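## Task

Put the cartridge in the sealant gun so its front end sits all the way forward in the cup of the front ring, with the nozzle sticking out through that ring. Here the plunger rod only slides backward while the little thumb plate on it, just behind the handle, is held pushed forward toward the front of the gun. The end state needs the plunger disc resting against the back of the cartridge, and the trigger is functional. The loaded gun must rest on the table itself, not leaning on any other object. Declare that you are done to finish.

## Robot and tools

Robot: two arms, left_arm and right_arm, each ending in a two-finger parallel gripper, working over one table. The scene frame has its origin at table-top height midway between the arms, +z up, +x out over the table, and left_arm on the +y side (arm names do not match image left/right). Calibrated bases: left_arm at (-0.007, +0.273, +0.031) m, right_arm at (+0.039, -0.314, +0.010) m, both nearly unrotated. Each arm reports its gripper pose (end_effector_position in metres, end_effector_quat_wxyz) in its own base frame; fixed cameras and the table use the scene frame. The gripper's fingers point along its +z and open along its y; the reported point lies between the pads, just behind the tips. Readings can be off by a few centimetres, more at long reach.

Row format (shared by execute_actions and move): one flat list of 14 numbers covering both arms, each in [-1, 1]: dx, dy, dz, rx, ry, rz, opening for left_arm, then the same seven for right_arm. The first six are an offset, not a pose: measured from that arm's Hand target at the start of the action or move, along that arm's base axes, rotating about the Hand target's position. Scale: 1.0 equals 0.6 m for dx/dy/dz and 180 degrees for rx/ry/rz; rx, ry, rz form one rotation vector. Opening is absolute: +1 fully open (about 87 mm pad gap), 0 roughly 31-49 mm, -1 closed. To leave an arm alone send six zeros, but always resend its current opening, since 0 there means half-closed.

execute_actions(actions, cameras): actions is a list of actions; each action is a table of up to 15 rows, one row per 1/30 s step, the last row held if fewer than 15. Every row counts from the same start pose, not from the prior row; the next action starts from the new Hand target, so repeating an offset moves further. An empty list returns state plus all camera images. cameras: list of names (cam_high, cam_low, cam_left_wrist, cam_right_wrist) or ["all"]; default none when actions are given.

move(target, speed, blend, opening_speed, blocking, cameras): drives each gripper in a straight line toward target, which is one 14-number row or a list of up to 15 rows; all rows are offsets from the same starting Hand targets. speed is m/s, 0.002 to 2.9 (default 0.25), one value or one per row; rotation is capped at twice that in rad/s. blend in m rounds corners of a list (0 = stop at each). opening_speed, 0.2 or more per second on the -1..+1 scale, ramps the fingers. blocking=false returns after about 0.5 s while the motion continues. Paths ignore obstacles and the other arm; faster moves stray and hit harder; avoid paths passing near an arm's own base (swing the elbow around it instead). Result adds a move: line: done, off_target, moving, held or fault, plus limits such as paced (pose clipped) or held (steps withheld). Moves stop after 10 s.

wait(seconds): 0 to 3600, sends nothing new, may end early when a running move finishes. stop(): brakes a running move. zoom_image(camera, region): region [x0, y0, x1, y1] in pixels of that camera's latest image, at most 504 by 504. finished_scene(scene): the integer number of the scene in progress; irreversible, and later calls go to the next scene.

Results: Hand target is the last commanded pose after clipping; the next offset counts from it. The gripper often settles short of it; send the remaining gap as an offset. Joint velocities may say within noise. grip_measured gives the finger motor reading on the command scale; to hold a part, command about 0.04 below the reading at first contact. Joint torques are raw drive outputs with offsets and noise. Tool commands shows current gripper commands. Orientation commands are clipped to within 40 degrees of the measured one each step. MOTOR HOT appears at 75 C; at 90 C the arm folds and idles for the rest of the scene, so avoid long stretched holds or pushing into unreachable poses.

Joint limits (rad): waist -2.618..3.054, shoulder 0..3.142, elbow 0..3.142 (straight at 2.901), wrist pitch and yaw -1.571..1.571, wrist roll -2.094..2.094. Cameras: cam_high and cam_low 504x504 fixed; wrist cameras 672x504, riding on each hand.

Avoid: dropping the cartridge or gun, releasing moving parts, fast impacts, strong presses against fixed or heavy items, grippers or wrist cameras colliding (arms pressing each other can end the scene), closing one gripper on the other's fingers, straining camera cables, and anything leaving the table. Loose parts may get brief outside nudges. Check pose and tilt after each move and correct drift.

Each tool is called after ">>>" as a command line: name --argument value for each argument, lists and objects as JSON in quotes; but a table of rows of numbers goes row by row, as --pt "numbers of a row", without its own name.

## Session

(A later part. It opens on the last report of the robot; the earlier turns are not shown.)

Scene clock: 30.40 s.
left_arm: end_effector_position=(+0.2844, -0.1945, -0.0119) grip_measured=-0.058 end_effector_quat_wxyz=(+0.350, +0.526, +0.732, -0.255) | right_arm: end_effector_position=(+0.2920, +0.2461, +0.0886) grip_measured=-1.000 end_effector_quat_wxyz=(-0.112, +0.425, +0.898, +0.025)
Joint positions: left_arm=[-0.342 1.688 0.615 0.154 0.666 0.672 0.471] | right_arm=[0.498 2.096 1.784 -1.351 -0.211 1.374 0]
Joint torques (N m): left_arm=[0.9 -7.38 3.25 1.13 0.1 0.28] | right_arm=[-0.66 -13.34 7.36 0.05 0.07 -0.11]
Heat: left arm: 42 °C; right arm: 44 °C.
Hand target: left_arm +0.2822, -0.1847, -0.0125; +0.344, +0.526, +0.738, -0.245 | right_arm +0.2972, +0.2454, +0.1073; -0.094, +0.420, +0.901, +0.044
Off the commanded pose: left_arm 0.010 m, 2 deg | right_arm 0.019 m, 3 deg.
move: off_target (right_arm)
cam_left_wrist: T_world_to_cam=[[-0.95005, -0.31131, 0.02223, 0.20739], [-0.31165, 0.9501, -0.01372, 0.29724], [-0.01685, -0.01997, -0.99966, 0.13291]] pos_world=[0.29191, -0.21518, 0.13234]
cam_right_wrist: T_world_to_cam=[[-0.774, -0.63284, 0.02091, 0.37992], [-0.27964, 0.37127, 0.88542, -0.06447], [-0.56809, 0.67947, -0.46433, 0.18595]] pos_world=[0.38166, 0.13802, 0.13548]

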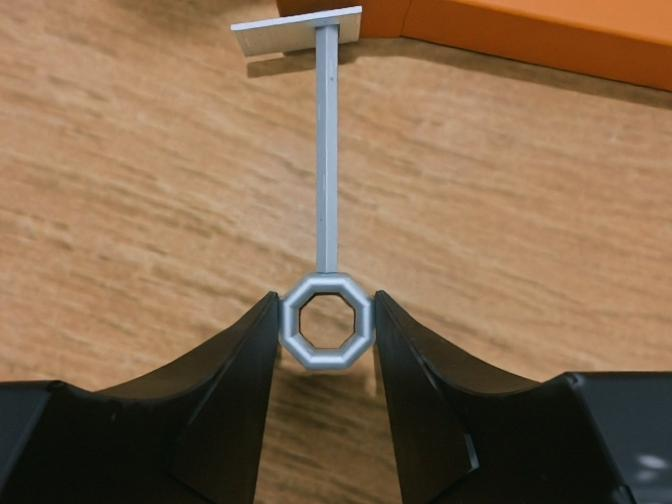

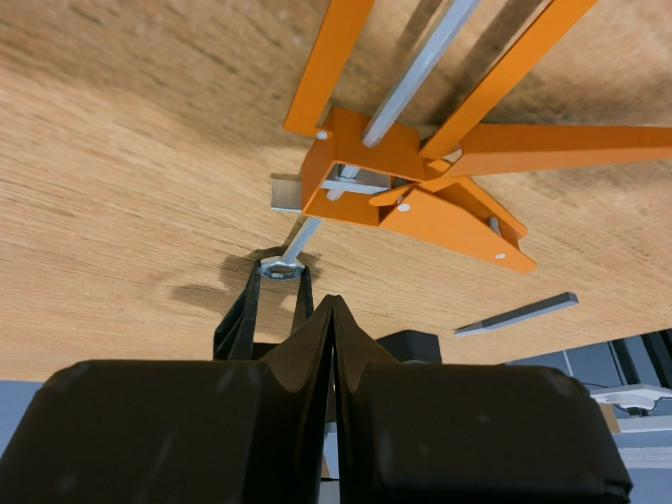

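>>> move --target '[0,0,0,0,0,0,-0.5,0.005,0.075,-0.012,-0.0192,-0.0678,0.3796,0.1]' --speed 0.3 --cameras '["cam_left_wrist","cam_right_wrist","cam_low","cam_high"]'

>>> zoom_image --camera "cam_low" --region '[90, 150, 290, 290]'

Scene clock: 34.00 s.
left_arm: end_effector_position=(+0.2844, -0.1945, -0.0119) grip_measured=-0.058 end_effector_quat_wxyz=(+0.350, +0.526, +0.732, -0.255) | right_arm: end_effector_position=(+0.2982, +0.2897, +0.1021) grip_measured=+0.100 end_effector_quat_wxyz=(+0.000, -0.153, +0.988, +0.006)
Joint positions: left_arm=[-0.342 1.688 0.615 0.154 0.666 0.672 0.471] | right_arm=[0.726 2.345 2.301 -1.521 -0.009 0.418 0.55]
Joint torques (N m): left_arm=[0.79 -7.38 3.23 1.14 0.1 0.28] | right_arm=[0.09 -10.17 7.47 0.28 0.15 -0.12]
Motor temperatures (°C): left_arm=[32 42 35 37 29 30 30] | right_arm=[30 42 44 33 30 27 30]
Heat: left arm: 42 °C; right arm: 44 °C.
Hand target: left_arm +0.2822, -0.1847, -0.0125; +0.344, +0.526, +0.738, -0.245 | right_arm +0.3001, +0.2904, +0.1002; +0.000, -0.162, +0.987, +0.000
Off the commanded pose: left_arm 0.010 m, 2 deg | right_arm 0.003 m, 1 deg.
move: done
cam_left_wrist: T_world_to_cam=[[-0.95005, -0.31131, 0.02223, 0.20739], [-0.31165, 0.9501, -0.01372, 0.29724], [-0.01685, -0.01997, -0.99966, 0.13291]] pos_world=[0.29191, -0.21518, 0.13234]
cam_right_wrist: T_world_to_cam=[[0.30357, -0.95198, -0.03977, 0.1894], [-0.61112, -0.22656, 0.75843, 0.19407], [-0.73101, -0.20593, -0.65055, 0.49017]] pos_world=[0.41942, 0.32521, 0.17922]

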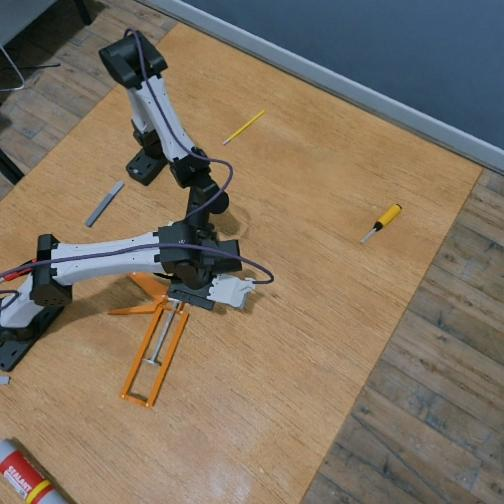

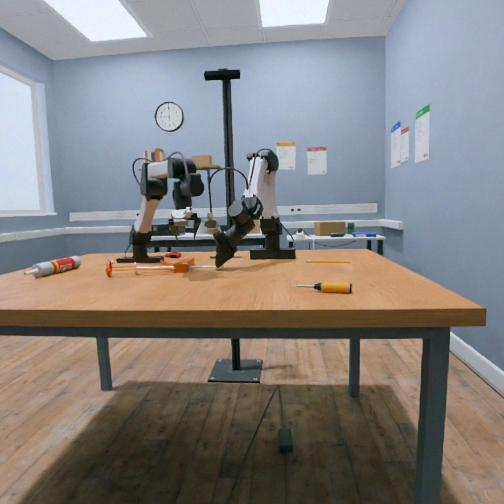

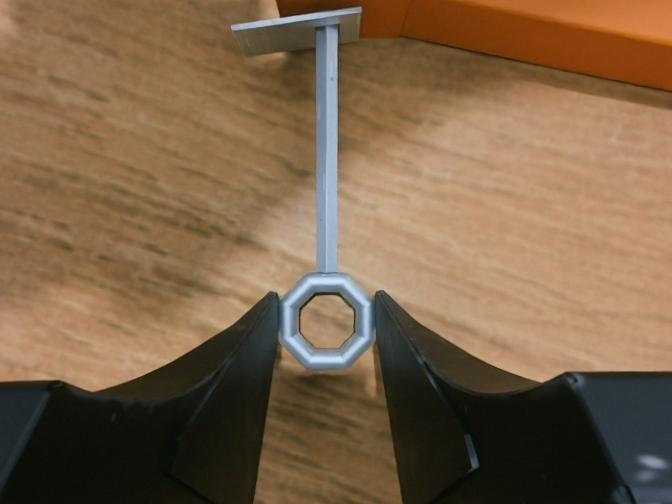

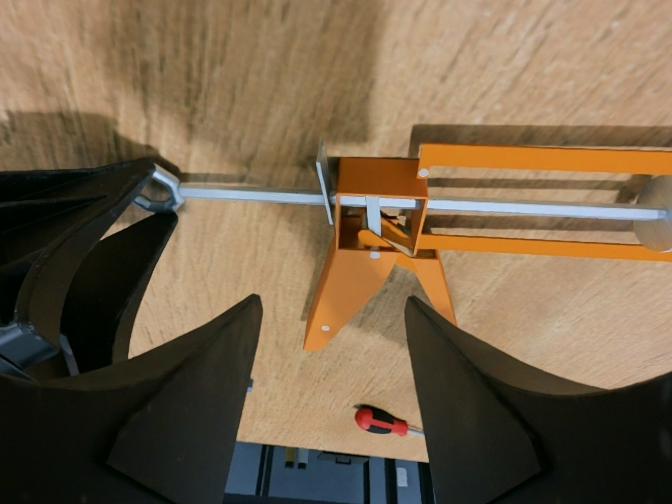

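Scaled by 2.520.

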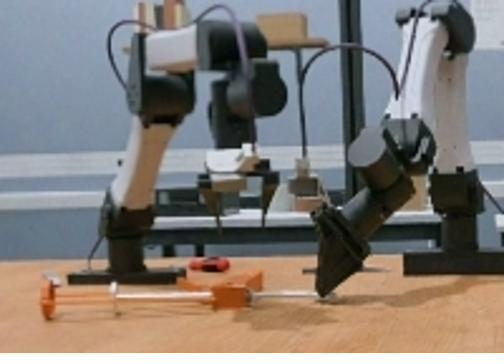

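>>> move --target '[0,0,0,0,0,0,-0.5,0.0,0.011,-0.087,0,0,0,0.1]' --speed 0.12 --cameras '["cam_left_wrist","cam_right_wrist","cam_low"]'

>>> zoom_image --camera "cam_low" --region '[90, 150, 290, 290]'

Scene clock: 35.80 s.
left_arm: end_effector_position=(+0.2844, -0.1945, -0.0119) grip_measured=-0.058 end_effector_quat_wxyz=(+0.350, +0.526, +0.732, -0.255) | right_arm: end_effector_position=(+0.2997, +0.2958, +0.0556) grip_measured=+0.100 end_effector_quat_wxyz=(+0.001, -0.158, +0.987, +0.006)
Joint positions: left_arm=[-0.342 1.688 0.615 0.154 0.666 0.672 0.471] | right_arm=[0.735 2.345 2.116 -1.335 -0.008 0.418 0.55]
Joint torques (N m): left_arm=[1.02 -7.41 3.3 1.13 0.09 0.31] | right_arm=[0.27 -10.5 5.27 0.5 0.16 -0.02]
Heat: left arm: 42 °C; right arm: 44 °C.
Hand target: left_arm +0.2822, -0.1847, -0.0125; +0.344, +0.526, +0.738, -0.245 | right_arm +0.3001, +0.2971, +0.0479; +0.000, -0.162, +0.987, +0.000
Off the commanded pose: left_arm 0.010 m, 2 deg | right_arm 0.008 m, 1 deg.
move: done
cam_left_wrist: T_world_to_cam=[[-0.95005, -0.31131, 0.02223, 0.20739], [-0.31165, 0.9501, -0.01372, 0.29724], [-0.01685, -0.01997, -0.99966, 0.13291]] pos_world=[0.29191, -0.21518, 0.13234]
cam_right_wrist: T_world_to_cam=[[0.3123, -0.94916, -0.03962, 0.18937], [-0.6102, -0.23239, 0.7574, 0.23315], [-0.7281, -0.21236, -0.65175, 0.46338]] pos_world=[0.42052, 0.33232, 0.13292]
Images, in order (width x height): cam_low 504x504, cam_left_wrist 672x504, cam_right_wrist 672x504.

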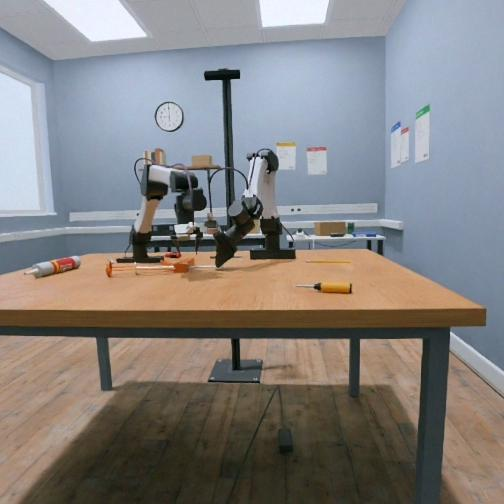

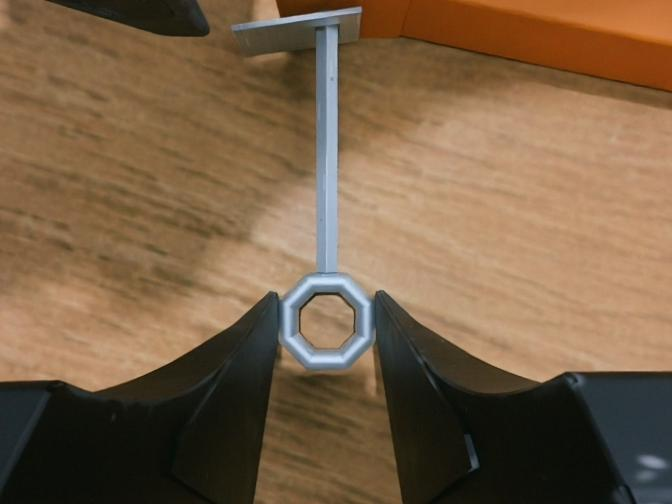

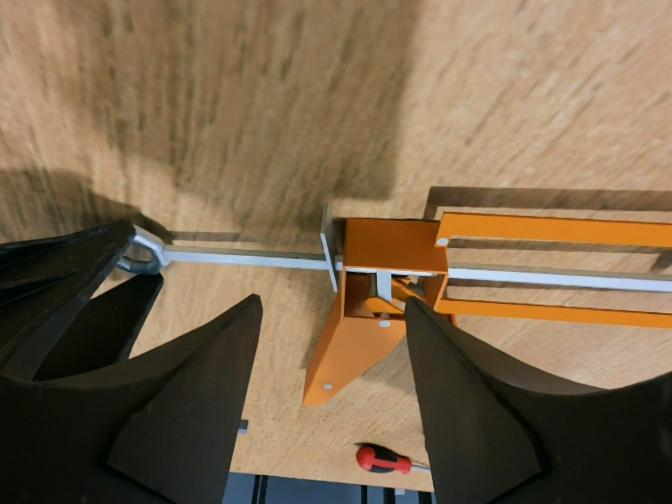

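Scaled by 2.520.

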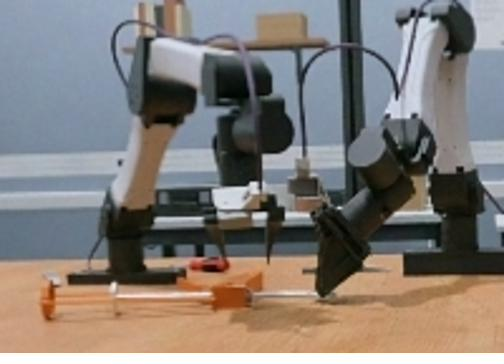

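>>> move --target '[0,0,0,0,0,0,-0.5,0.0,0.01,-0.042,0,0,0,0.1]' --speed 0.08 --cameras '["cam_left_wrist","cam_right_wrist"]'

Scene clock: 37.20 s.
left_arm: end_effector_position=(+0.2844, -0.1945, -0.0119) grip_measured=-0.058 end_effector_quat_wxyz=(+0.350, +0.526, +0.732, -0.255) | right_arm: end_effector_position=(+0.2994, +0.3011, +0.0298) grip_measured=+0.100 end_effector_quat_wxyz=(+0.000, -0.163, +0.987, +0.005)
Joint positions: left_arm=[-0.342 1.688 0.615 0.154 0.666 0.672 0.471] | right_arm=[0.745 2.372 2.061 -1.255 -0.008 0.418 0.55]
Joint torques (N m): left_arm=[0.88 -7.45 3.15 1.15 0.14 0.31] | right_arm=[0.27 -10.67 5.52 0.53 0.15 0.09]
Heat: left arm: 43 °C; right arm: 44 °C.
Hand target: left_arm +0.2822, -0.1847, -0.0125; +0.344, +0.526, +0.738, -0.245 | right_arm +0.3002, +0.3030, +0.0228; +0.000, -0.162, +0.987, +0.000
Off the commanded pose: left_arm 0.010 m, 2 deg | right_arm 0.007 m, 1 deg.
move: done
cam_left_wrist: T_world_to_cam=[[-0.95005, -0.31131, 0.02223, 0.20739], [-0.31165, 0.9501, -0.01372, 0.29724], [-0.01685, -0.01997, -0.99966, 0.13291]] pos_world=[0.29191, -0.21518, 0.13234]
cam_right_wrist: T_world_to_cam=[[0.32161, -0.9461, -0.03823, 0.18986], [-0.60598, -0.23668, 0.75945, 0.25374], [-0.72756, -0.22108, -0.64944, 0.44987]] pos_world=[0.42001, 0.33914, 0.10672]

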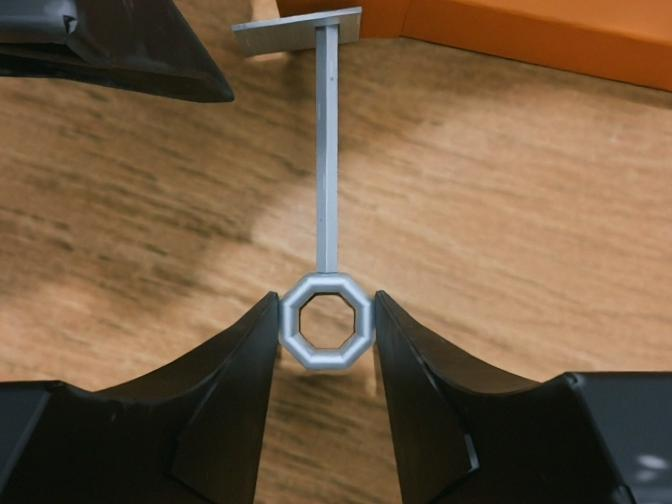

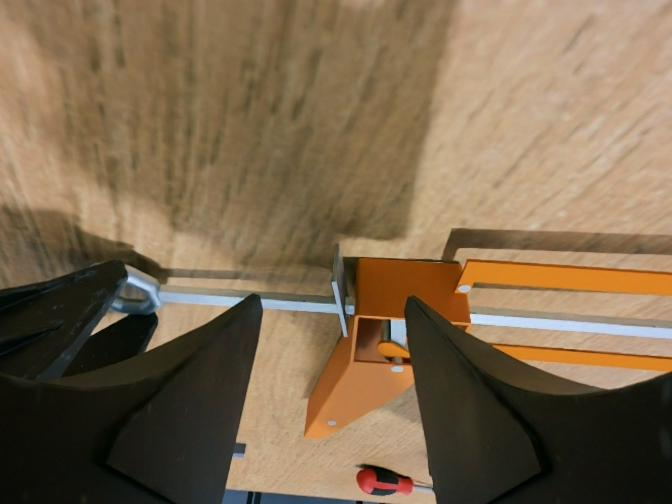

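>>> move --target '[0,0,0,0,0,0,-0.5,0.009,0.003,0.0,0,0,0,0.1]' --speed 0.08 --cameras '["cam_left_wrist","cam_right_wrist"]'

Scene clock: 40.33 s.
left_arm: end_effector_position=(+0.2844, -0.1945, -0.0119) grip_measured=-0.058 end_effector_quat_wxyz=(+0.350, +0.526, +0.732, -0.255) | right_arm: end_effector_position=(+0.3022, +0.3038, +0.0245) grip_measured=+0.100 end_effector_quat_wxyz=(-0.001, -0.163, +0.987, +0.004)
Joint positions: left_arm=[-0.342 1.688 0.615 0.154 0.666 0.672 0.471] | right_arm=[0.745 2.396 2.083 -1.254 -0.008 0.418 0.55]
Joint torques (N m): left_arm=[0.87 -7.49 3.21 1.16 0.12 0.32] | right_arm=[-0.27 -10.71 7.6 0.3 0.16 0.04]
Heat: left arm: 43 °C; right arm: 44 °C.
Hand target: left_arm +0.2822, -0.1847, -0.0125; +0.344, +0.526, +0.738, -0.245 | right_arm +0.3055, +0.3048, +0.0228; +0.000, -0.162, +0.987, +0.000
Off the commanded pose: left_arm 0.010 m, 2 deg | right_arm 0.004 m, 0 deg.
move: done
cam_left_wrist: T_world_to_cam=[[-0.95005, -0.31131, 0.02223, 0.20739], [-0.31165, 0.9501, -0.01372, 0.29724], [-0.01685, -0.01997, -0.99966, 0.13291]] pos_world=[0.29191, -0.21518, 0.13234]
cam_right_wrist: T_world_to_cam=[[0.32151, -0.94617, -0.03745, 0.19126], [-0.60495, -0.23567, 0.76059, 0.25942], [-0.72847, -0.22188, -0.64815, 0.44953]] pos_world=[0.42291, 0.34185, 0.10121]

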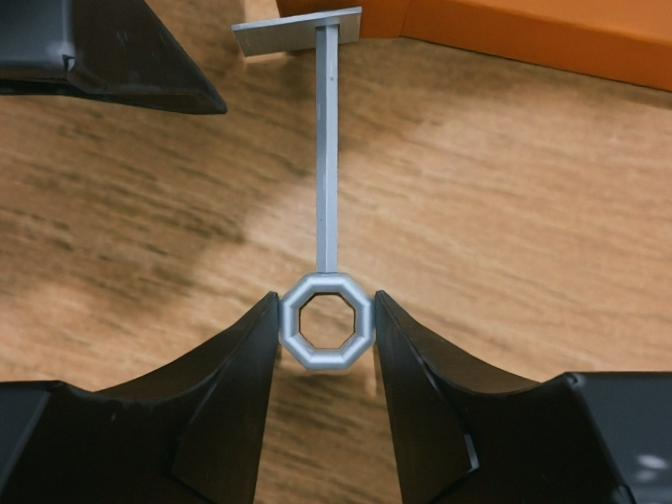

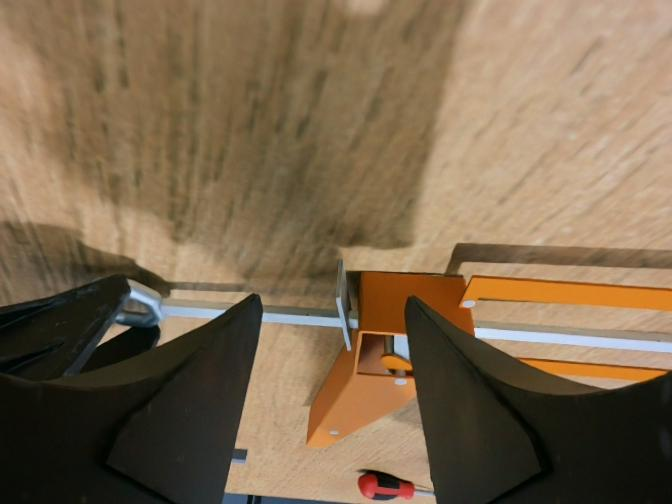

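>>> move --target '[0,0,0,0,0,0,-0.5,-0.003,0.0,-0.023,0,0,0,0.1]' --speed 0.06 --cameras '["cam_left_wrist","cam_right_wrist"]'

Scene clock: 41.53 s.
left_arm: end_effector_position=(+0.2844, -0.1945, -0.0119) grip_measured=-0.058 end_effector_quat_wxyz=(+0.350, +0.526, +0.732, -0.255) | right_arm: end_effector_position=(+0.3031, +0.3046, +0.0177) grip_measured=+0.100 end_effector_quat_wxyz=(+0.002, -0.163, +0.987, +0.006)
Joint positions: left_arm=[-0.342 1.688 0.615 0.154 0.666 0.672 0.471] | right_arm=[0.745 2.396 2.057 -1.221 -0.008 0.418 0.55]
Joint torques (N m): left_arm=[0.84 -7.42 3.23 1.14 0.07 0.27] | right_arm=[0.05 -10.69 5.24 0.54 0.16 0.06]
Heat: left arm: 43 °C; right arm: 44 °C.
Hand target: left_arm +0.2822, -0.1847, -0.0125; +0.344, +0.526, +0.738, -0.245 | right_arm +0.3037, +0.3048, +0.0090; +0.000, -0.162, +0.987, +0.000
Off the commanded pose: left_arm 0.010 m, 2 deg | right_arm 0.009 m, 1 deg.
move: done
cam_left_wrist: T_world_to_cam=[[-0.95005, -0.31131, 0.02223, 0.20739], [-0.31165, 0.9501, -0.01372, 0.29724], [-0.01685, -0.01997, -0.99966, 0.13291]] pos_world=[0.29191, -0.21518, 0.13234]
cam_right_wrist: T_world_to_cam=[[0.32178, -0.94595, -0.04044, 0.19145], [-0.60899, -0.23948, 0.75616, 0.26783], [-0.72498, -0.21869, -0.65313, 0.44403]] pos_world=[0.42341, 0.34234, 0.09523]

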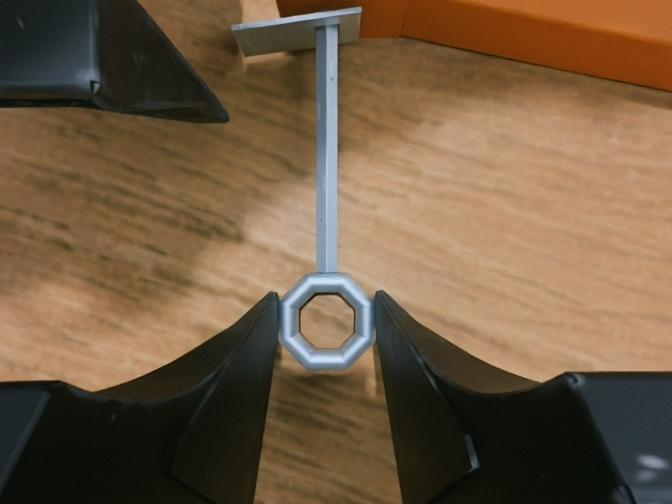

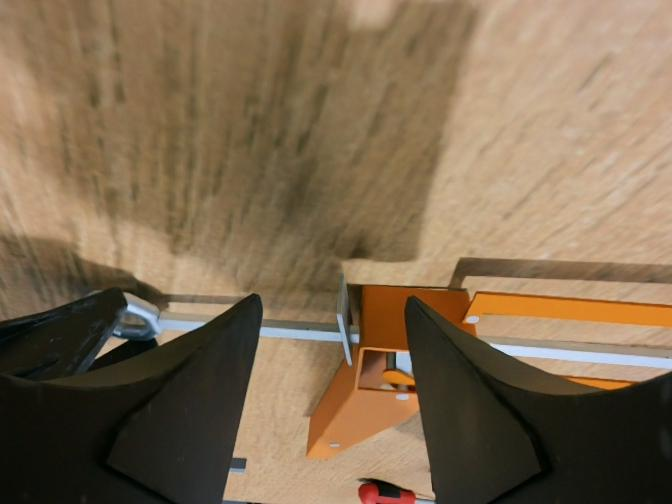

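>>> move --pt "0 0 0 0 0 0 -0.5 0 -0.003 -0.01 0 0 0 0.1" --pt "0 0 0 0 0 0 -0.5 0 -0.003 -0.01 0 0 0 -0.9" --speed 0.06 --opening_speed 0.8 --cameras '["cam_left_wrist","cam_right_wrist","cam_low"]'

>>> zoom_image --camera "cam_low" --region '[90, 190, 250, 290]'

Scene clock: 44.03 s.
left_arm: end_effector_position=(+0.2844, -0.1945, -0.0119) grip_measured=-0.058 end_effector_quat_wxyz=(+0.350, +0.526, +0.732, -0.255) | right_arm: end_effector_position=(+0.3024, +0.3039, +0.0108) grip_measured=-0.898 end_effector_quat_wxyz=(+0.001, -0.163, +0.987, +0.006)
Joint positions: left_arm=[-0.342 1.688 0.615 0.154 0.666 0.672 0.471] | right_arm=[0.745 2.396 2.029 -1.195 -0.008 0.418 0.051]
Joint torques (N m): left_arm=[0.96 -7.43 3.23 1.14 0.08 0.32] | right_arm=[-0.24 -10.86 5.22 0.52 0.17 0.04]
Heat: left arm: 43 °C; right arm: 44 °C.
Hand target: left_arm +0.2822, -0.1847, -0.0125; +0.344, +0.526, +0.738, -0.245 | right_arm +0.3037, +0.3030, +0.0029; +0.000, -0.162, +0.987, +0.000
Off the commanded pose: left_arm 0.010 m, 2 deg | right_arm 0.008 m, 1 deg.
move: done
cam_left_wrist: T_world_to_cam=[[-0.95005, -0.31131, 0.02223, 0.20739], [-0.31165, 0.9501, -0.01372, 0.29724], [-0.01685, -0.01997, -0.99966, 0.13291]] pos_world=[0.29191, -0.21518, 0.13234]
cam_right_wrist: T_world_to_cam=[[0.32171, -0.94599, -0.03997, 0.19073], [-0.60833, -0.23886, 0.75689, 0.27198], [-0.72556, -0.21918, -0.65232, 0.43914]] pos_world=[0.42271, 0.34164, 0.08823]
Images, in order (width x height): cam_low 504x504, cam_left_wrist 672x504, cam_right_wrist 672x504.

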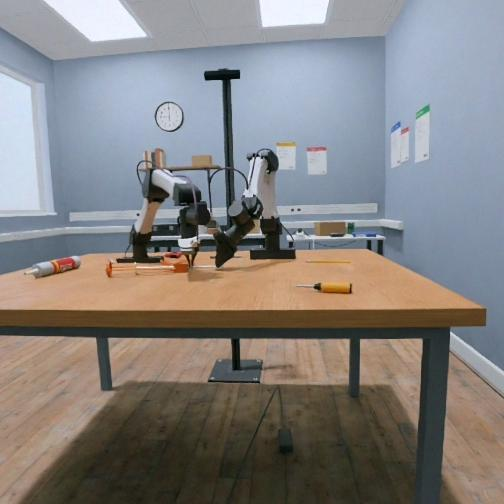

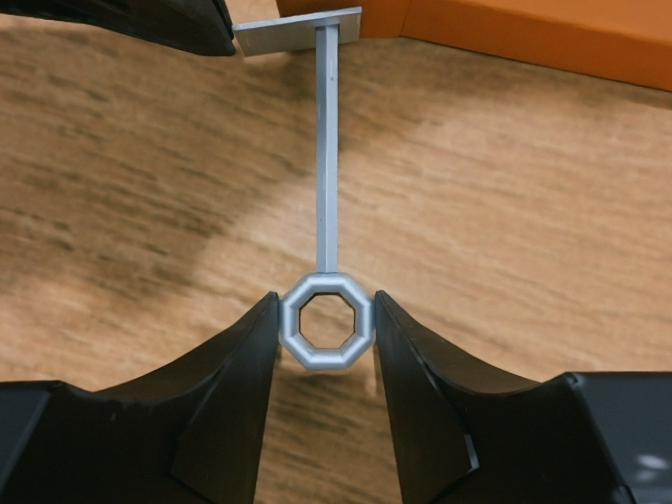

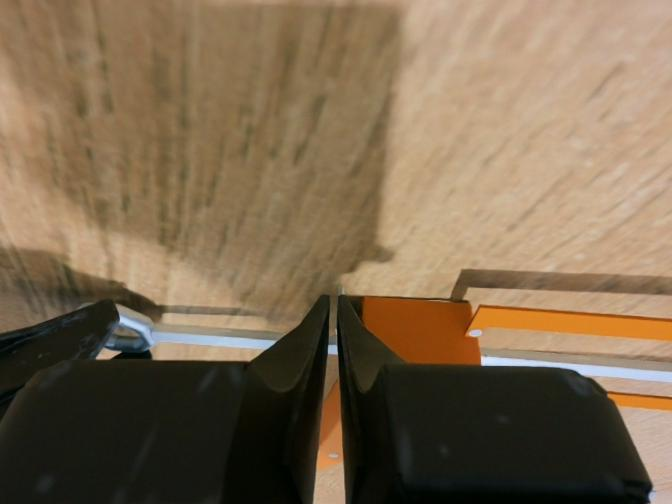

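Scaled by 3.150.

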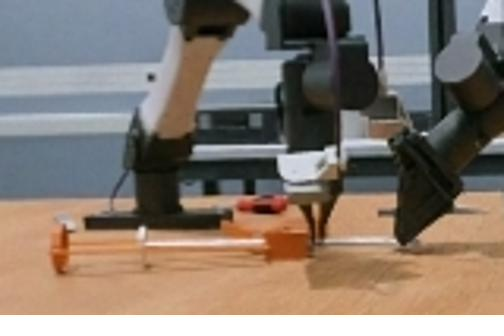

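>>> move --pt "0 0 0 0 0 0 -0.5 0 0 0 0 0 0 -1" --pt "0 0 0 0 0 0 -0.5 0.0035 -0.012 0 0 0 0 -1" --speed 0.04 --opening_speed 1 --cameras '["cam_left_wrist","cam_right_wrist"]'

Scene clock: 45.40 s.
left_arm: end_effector_position=(+0.2844, -0.1946, -0.0119) grip_measured=-0.058 end_effector_quat_wxyz=(+0.350, +0.526, +0.732, -0.256) | right_arm: end_effector_position=(+0.3034, +0.2978, +0.0044) grip_measured=-0.999 end_effector_quat_wxyz=(-0.003, -0.157, +0.988, +0.003)
Joint positions: left_arm=[-0.342 1.688 0.615 0.154 0.666 0.672 0.471] | right_arm=[0.733 2.396 2.002 -1.178 -0.007 0.418 0]
Joint torques (N m): left_arm=[0.94 -7.42 3.3 1.14 0.1 0.29] | right_arm=[-0.54 -12.23 5.24 0.46 0.15 -0.12]
Heat: left arm: 44 °C; right arm: 44 °C.
Hand target: left_arm +0.2822, -0.1848, -0.0125; +0.344, +0.526, +0.738, -0.245 | right_arm +0.3058, +0.2959, +0.0030; +0.000, -0.162, +0.987, +0.000
Off the commanded pose: left_arm 0.010 m, 2 deg | right_arm 0.003 m, 1 deg.
move: done
cam_left_wrist: T_world_to_cam=[[-0.95012, -0.31109, 0.02242, 0.20744], [-0.31144, 0.95016, -0.01398, 0.29722], [-0.01695, -0.02027, -0.99965, 0.13288]] pos_world=[0.29191, -0.21518, 0.13234]
cam_right_wrist: T_world_to_cam=[[0.31024, -0.95003, -0.03469, 0.189], [-0.60586, -0.22571, 0.76288, 0.27136], [-0.73259, -0.21565, -0.6456, 0.43551]] pos_world=[0.42482, 0.33472, 0.08071]

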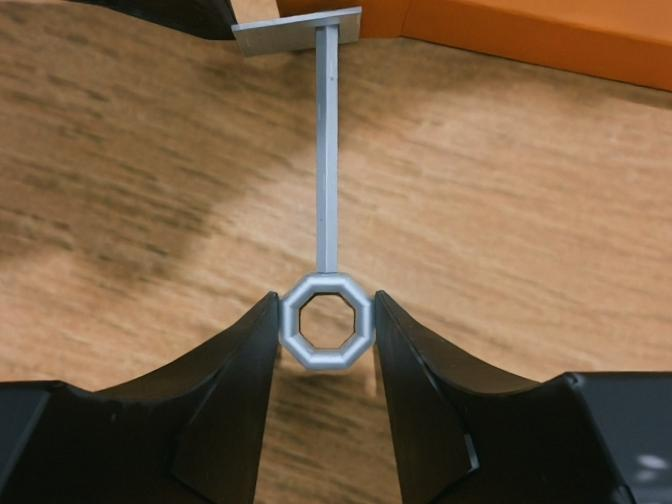

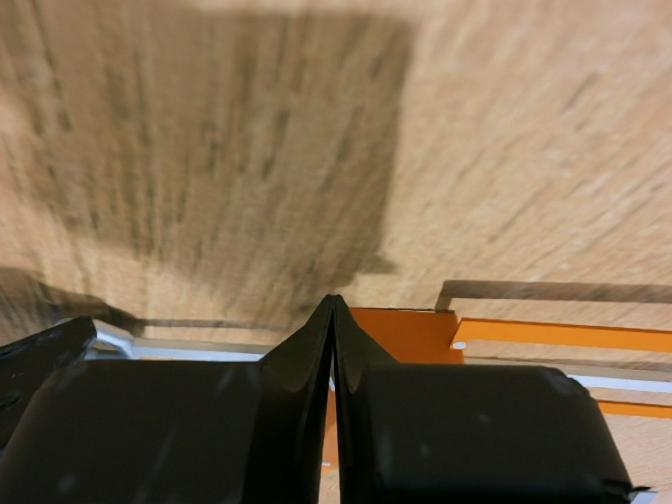

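>>> move --pt "0 0 0 0 0 0 -0.5 0 0 0.01 0 0 0 0.1" --pt "0 0 0 0 0 0 -0.5 -0.013 0.002 0.008 0 0 0 0.1" --speed 0.06 --opening_speed 1 --cameras '["cam_left_wrist","cam_right_wrist"]'

Scene clock: 48.00 s.
left_arm: end_effector_position=(+0.2844, -0.1946, -0.0119) grip_measured=-0.058 end_effector_quat_wxyz=(+0.350, +0.526, +0.732, -0.256) | right_arm: end_effector_position=(+0.2953, +0.2930, -0.0013) grip_measured=+0.100 end_effector_quat_wxyz=(-0.016, -0.159, +0.987, -0.006)
Joint positions: left_arm=[-0.342 1.688 0.615 0.154 0.666 0.672 0.471] | right_arm=[0.738 2.396 1.973 -1.182 -0.007 0.418 0.55]
Joint torques (N m): left_arm=[0.92 -7.38 3.33 1.14 0.09 0.31] | right_arm=[0.17 -14.61 5.27 0.44 0.15 0.03]
Heat: left arm: 44 °C; right arm: 44 °C.
Hand target: left_arm +0.2822, -0.1848, -0.0125; +0.344, +0.526, +0.738, -0.245 | right_arm +0.2981, +0.2970, +0.0078; +0.000, -0.162, +0.987, +0.001
Off the commanded pose: left_arm 0.010 m, 2 deg | right_arm 0.010 m, 2 deg.
move: done
cam_left_wrist: T_world_to_cam=[[-0.95012, -0.31109, 0.02242, 0.20744], [-0.31144, 0.95016, -0.01398, 0.29722], [-0.01695, -0.02027, -0.99965, 0.13288]] pos_world=[0.29191, -0.21518, 0.13234]
cam_right_wrist: T_world_to_cam=[[0.31394, -0.9492, -0.02174, 0.18542], [-0.58651, -0.21189, 0.78174, 0.25994], [-0.74663, -0.23266, -0.62323, 0.43391]] pos_world=[0.41822, 0.33203, 0.07125]

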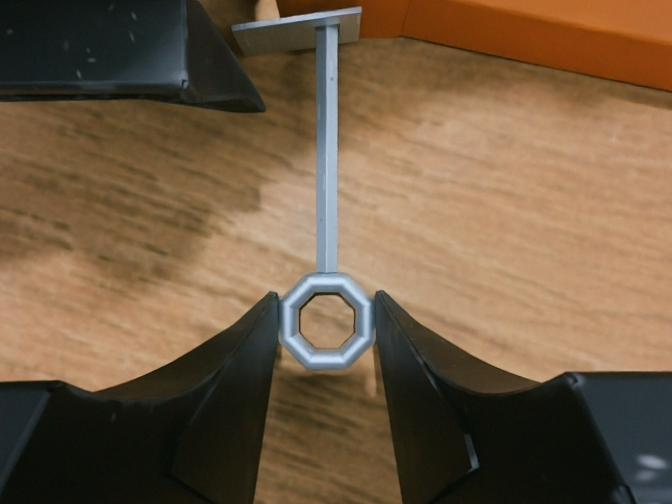

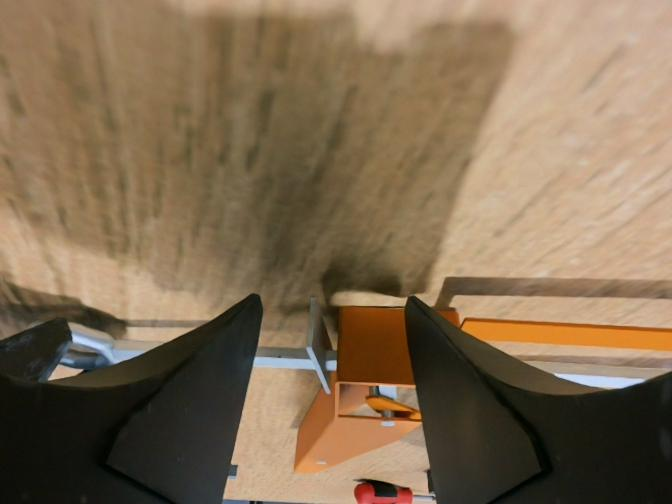

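>>> move --pt "0 0 0 0 0 0 -0.5 -0.002 0.006 0.008 0 0 0 0.1" --pt "0 0 0 0 0 0 -0.5 -0.002 0.006 0.008 0 0 0 -1" --speed 0.06 --opening_speed 0.8 --cameras '["cam_left_wrist","cam_right_wrist"]'

Scene clock: 50.30 s.
left_arm: end_effector_position=(+0.2844, -0.1946, -0.0119) grip_measured=-0.058 end_effector_quat_wxyz=(+0.350, +0.526, +0.732, -0.256) | right_arm: end_effector_position=(+0.2919, +0.2975, -0.0015) grip_measured=-0.914 end_effector_quat_wxyz=(-0.015, -0.165, +0.986, -0.005)
Joint positions: left_arm=[-0.342 1.688 0.615 0.154 0.666 0.672 0.471] | right_arm=[0.751 2.396 1.973 -1.178 -0.008 0.418 0.043]
Joint torques (N m): left_arm=[0.99 -7.41 3.18 1.13 0.07 0.31] | right_arm=[-0.24 -14.39 7.1 0.2 0.16 0.1]
Heat: left arm: 44 °C; right arm: 44 °C.
Hand target: left_arm +0.2822, -0.1848, -0.0125; +0.344, +0.526, +0.738, -0.245 | right_arm +0.2969, +0.3006, +0.0126; +0.000, -0.162, +0.987, +0.000
Off the commanded pose: left_arm 0.010 m, 2 deg | right_arm 0.015 m, 2 deg.
move: off_target (right_arm); target 2's new opening was sent with right_arm's hand 0.016 m and 2 deg from that target
cam_left_wrist: T_world_to_cam=[[-0.95012, -0.31109, 0.02242, 0.20744], [-0.31144, 0.95016, -0.01398, 0.29722], [-0.01695, -0.02027, -0.99965, 0.13288]] pos_world=[0.29191, -0.21518, 0.13234]
cam_right_wrist: T_world_to_cam=[[0.32624, -0.94498, -0.02401, 0.18585], [-0.58485, -0.22173, 0.78025, 0.26149], [-0.74265, -0.2405, -0.62501, 0.43347]] pos_world=[0.41421, 0.33786, 0.07136]

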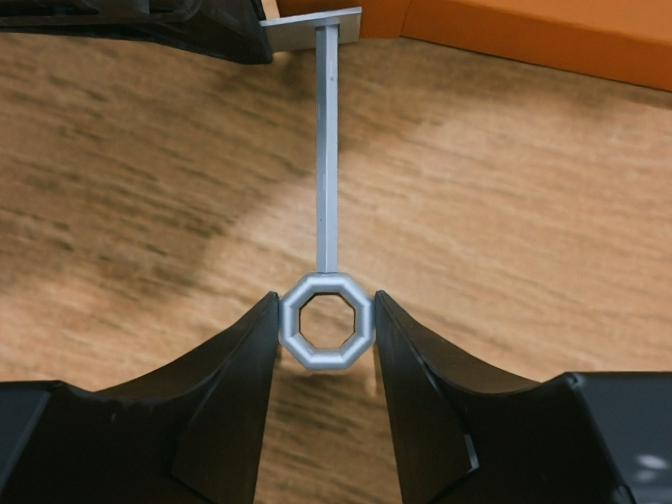

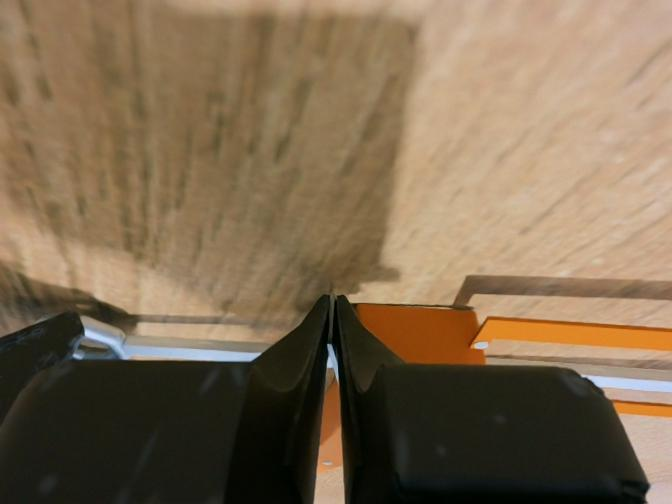

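>>> move --pt "0 0 0 0 0 0 -0.6 0.0065 -0.019 0 0 0 0 -1" --pt "-0.01 0.034 0 0 0 0 -0.6 0.0065 -0.019 0 0 0 0 -1" --speed 0.05 --cameras '["cam_left_wrist","cam_right_wrist","cam_high"]'

Scene clock: 52.33 s.
left_arm: end_effector_position=(+0.2793, -0.1747, -0.0126) grip_measured=-0.058 end_effector_quat_wxyz=(+0.351, +0.529, +0.729, -0.255) | right_arm: end_effector_position=(+0.2902, +0.3031, -0.0017) grip_measured=-0.906 end_effector_quat_wxyz=(-0.021, -0.167, +0.986, +0.015)
Joint positions: left_arm=[-0.274 1.655 0.583 0.11 0.709 0.75 0.471] | right_arm=[0.747 2.395 1.968 -1.162 -0.048 0.412 0.047]
Joint torques (N m): left_arm=[1.11 -7.45 3.18 0.99 0.09 0.26] | right_arm=[-2.28 -16.03 4.55 0.22 0.54 -0.08]
Heat: left arm: 44 °C; right arm: 45 °C.
Hand target: left_arm +0.2762, -0.1644, -0.0125; +0.344, +0.526, +0.738, -0.245 | right_arm +0.3009, +0.2893, +0.0127; +0.000, -0.162, +0.987, +0.001
Off the commanded pose: left_arm 0.011 m, 2 deg | right_arm 0.023 m, 3 deg.
move: off_target (left_arm, right_arm)
cam_left_wrist: T_world_to_cam=[[-0.95205, -0.30547, 0.01735, 0.21028], [-0.30574, 0.95197, -0.01645, 0.2754], [-0.01149, -0.02097, -0.99971, 0.1308]] pos_world=[0.2859, -0.1952, 0.13165]
cam_right_wrist: T_world_to_cam=[[0.32702, -0.94277, -0.0652, 0.19075], [-0.57078, -0.25203, 0.78147, 0.26702], [-0.75317, -0.21834, -0.62053, 0.42975]] pos_world=[0.41371, 0.34096, 0.07044]
Images, in order (width x height): cam_high 504x504, cam_left_wrist 672x504, cam_right_wrist 672x504.

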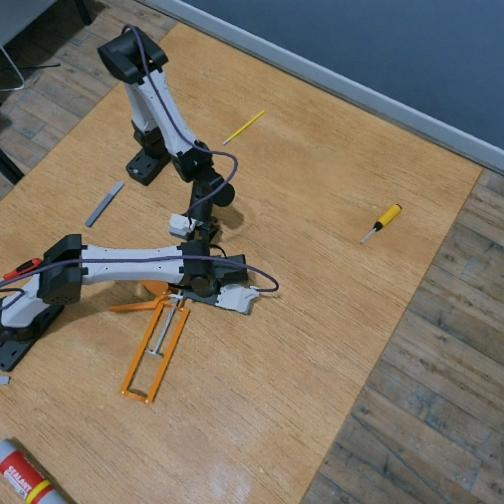

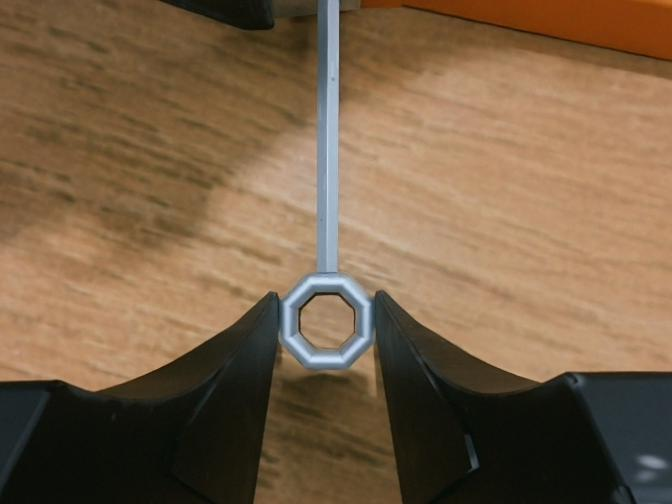

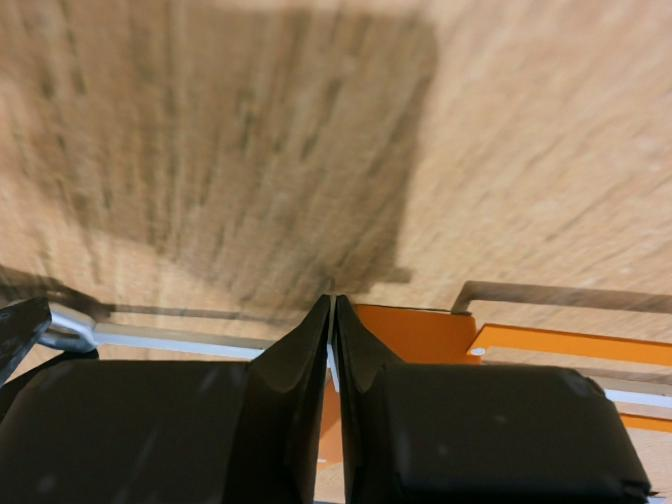

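>>> move --target '[-0.031,0.095,0.003,0,0,0,-0.6,0.001,-0.003,0,0,0,0,-1]' --speed 0.05 --cameras '["cam_left_wrist","cam_right_wrist","cam_high"]'

Scene clock: 54.47 s.
left_arm: end_effector_position=(+0.2615, -0.1174, -0.0118) grip_measured=-0.058 end_effector_quat_wxyz=(+0.354, +0.532, +0.727, -0.253) | right_arm: end_effector_position=(+0.2898, +0.3037, +0.0008) grip_measured=-0.909 end_effector_quat_wxyz=(-0.020, -0.167, +0.986, +0.018)
Joint positions: left_arm=[-0.051 1.569 0.532 -0.107 0.82 1.025 0.471] | right_arm=[0.747 2.389 1.968 -1.164 -0.052 0.412 0.046]
Joint torques (N m): left_arm=[1.58 -6.71 3.81 0.54 0.15 0.2] | right_arm=[-2.65 -15.73 4.19 0.27 0.58 -0.12]
Heat: left arm: 44 °C; right arm: 46 °C.
Hand target: left_arm +0.2576, -0.1074, -0.0107; +0.344, +0.526, +0.738, -0.245 | right_arm +0.3015, +0.2875, +0.0126; +0.000, -0.162, +0.987, +0.001
Off the commanded pose: left_arm 0.011 m, 2 deg | right_arm 0.023 m, 3 deg.
move: off_target (left_arm, right_arm)
cam_left_wrist: T_world_to_cam=[[-0.95325, -0.30208, 0.00775, 0.21143], [-0.30218, 0.95306, -0.01912, 0.21462], [-0.00161, -0.02057, -0.99979, 0.13003]] pos_world=[0.2666, -0.138, 0.13246]
cam_right_wrist: T_world_to_cam=[[0.32696, -0.94241, -0.07042, 0.19153], [-0.57055, -0.25625, 0.78026, 0.26616], [-0.75337, -0.21494, -0.62148, 0.43016]] pos_world=[0.41331, 0.34116, 0.07315]
Images, in order (width x height): cam_high 504x504, cam_left_wrist 672x504, cam_right_wrist 672x504.

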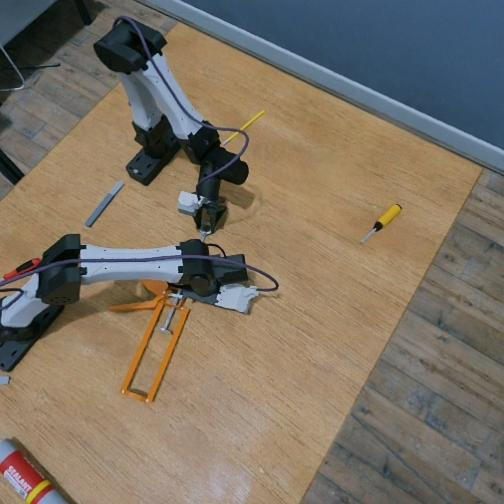

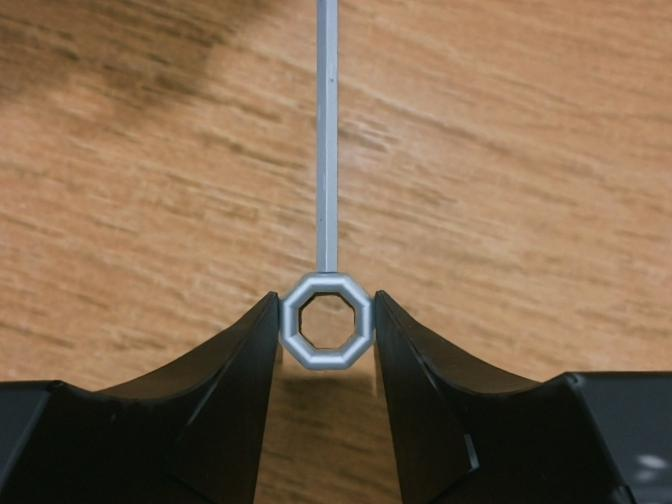

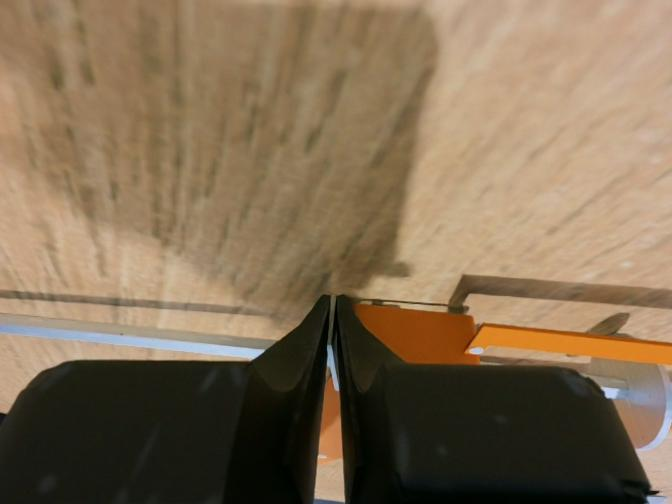

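>>> move --target '[-0.026,0.08,0.003,0,0,0,-0.6,0,0,0,0,0,0,-1]' --speed 0.05 --cameras '["cam_right_wrist","cam_high"]'

>>> zoom_image --camera "cam_high" --region '[90, 230, 250, 420]'

Scene clock: 56.57 s.
left_arm: end_effector_position=(+0.2425, -0.0693, -0.0098) grip_measured=-0.058 end_effector_quat_wxyz=(+0.356, +0.525, +0.729, -0.258) | right_arm: end_effector_position=(+0.2887, +0.3040, +0.0026) grip_measured=-0.910 end_effector_quat_wxyz=(-0.022, -0.167, +0.986, +0.020)
Joint positions: left_arm=[0.182 1.552 0.551 -0.395 0.898 1.346 0.471] | right_arm=[0.747 2.385 1.968 -1.169 -0.058 0.412 0.045]
Joint torques (N m): left_arm=[1.18 -5.27 4.74 0.19 0.02 0.26] | right_arm=[-2.65 -15.36 4.25 0.29 0.65 -0.12]
Motor temperatures (°C): left_arm=[32 44 35 36 29 30 31] | right_arm=[30 47 44 33 30 27 30]
Heat: left arm: 44 °C; right arm: 47 °C.
Hand target: left_arm +0.2421, -0.0593, -0.0088; +0.344, +0.526, +0.738, -0.244 | right_arm +0.3014, +0.2874, +0.0125; +0.000, -0.162, +0.987, +0.000
Off the commanded pose: left_arm 0.010 m, 2 deg | right_arm 0.023 m, 3 deg.
move: done
cam_right_wrist: T_world_to_cam=[[0.32657, -0.94216, -0.07545, 0.19234], [-0.56737, -0.25925, 0.78159, 0.26415], [-0.75594, -0.21243, -0.61921, 0.43053]] pos_world=[0.41251, 0.34116, 0.07464]
Images, in order (width x height): cam_high 504x504, cam_right_wrist 672x504.

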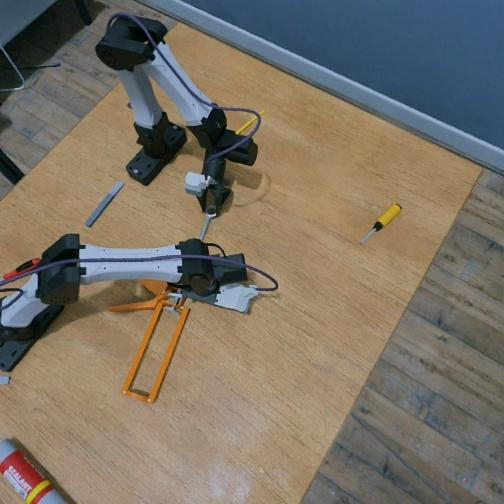

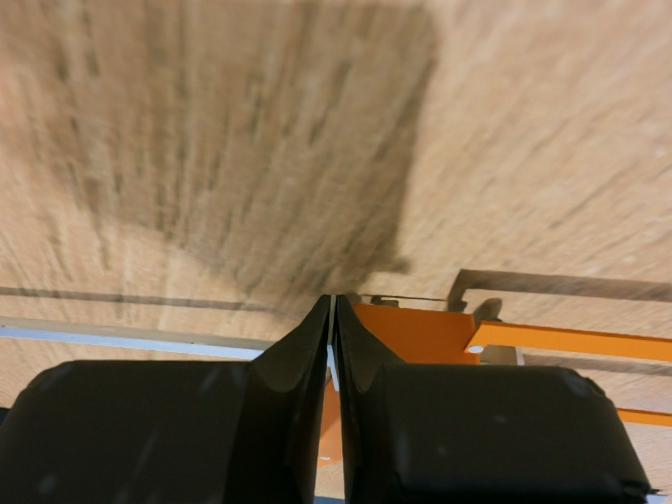

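Scaled by 2.653.

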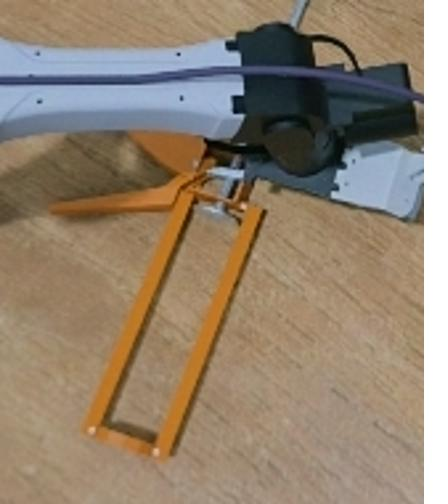

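>>> move --target '[-0.01,0.031,0,0,0,0,-0.6,0,0,0,0,0,0,-1]' --speed 0.04 --cameras '["cam_right_wrist","cam_high"]'

>>> zoom_image --camera "cam_high" --region '[140, 270, 200, 330]'

Scene clock: 57.93 s.
left_arm: end_effector_position=(+0.2345, -0.0531, -0.0072) grip_measured=-0.058 end_effector_quat_wxyz=(+0.356, +0.525, +0.729, -0.258) | right_arm: end_effector_position=(+0.2861, +0.3068, +0.0042) grip_measured=-0.911 end_effector_quat_wxyz=(-0.027, -0.166, +0.985, +0.029)
Joint positions: left_arm=[0.266 1.552 0.57 -0.519 0.909 1.479 0.471] | right_arm=[0.747 2.383 1.968 -1.169 -0.079 0.412 0.045]
Joint torques (N m): left_arm=[1.83 -3.23 5.3 0.09 0.01 0.38] | right_arm=[-2.65 -15.12 4.37 0.3 0.83 -0.12]
Heat: left arm: 44 °C; right arm: 47 °C.
Hand target: left_arm +0.2360, -0.0407, -0.0089; +0.344, +0.526, +0.738, -0.244 | right_arm +0.3014, +0.2874, +0.0125; +0.000, -0.162, +0.987, +0.000
Off the commanded pose: left_arm 0.013 m, 2 deg | right_arm 0.026 m, 5 deg.
move: off_target (left_arm)
cam_right_wrist: T_world_to_cam=[[0.32514, -0.94079, -0.09593, 0.19603], [-0.55671, -0.27242, 0.78477, 0.26323], [-0.76443, -0.20175, -0.61232, 0.42934]] pos_world=[0.41101, 0.34276, 0.07512]
Images, in order (width x height): cam_high 504x504, cam_right_wrist 672x504.

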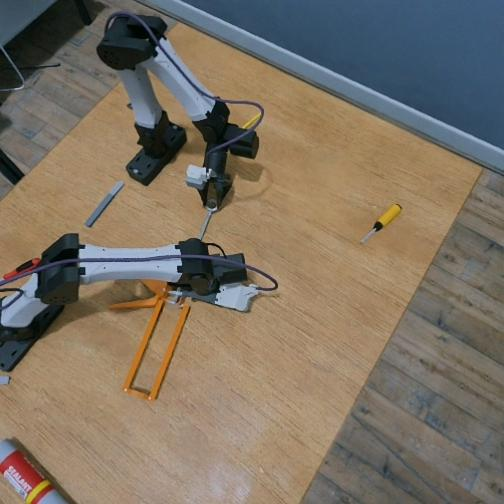

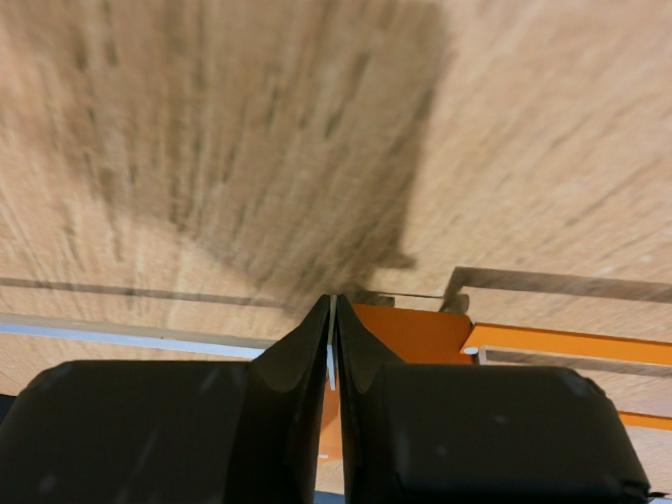

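Scaled by 8.400.

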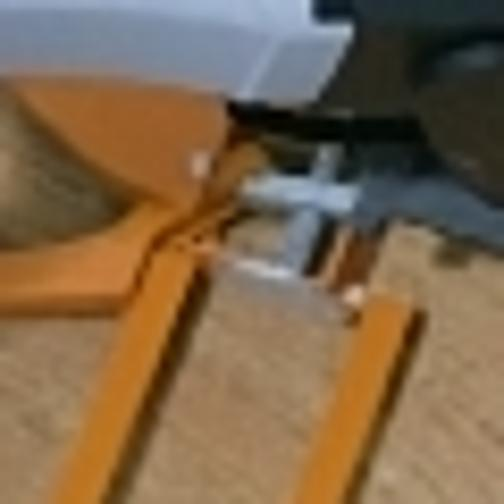

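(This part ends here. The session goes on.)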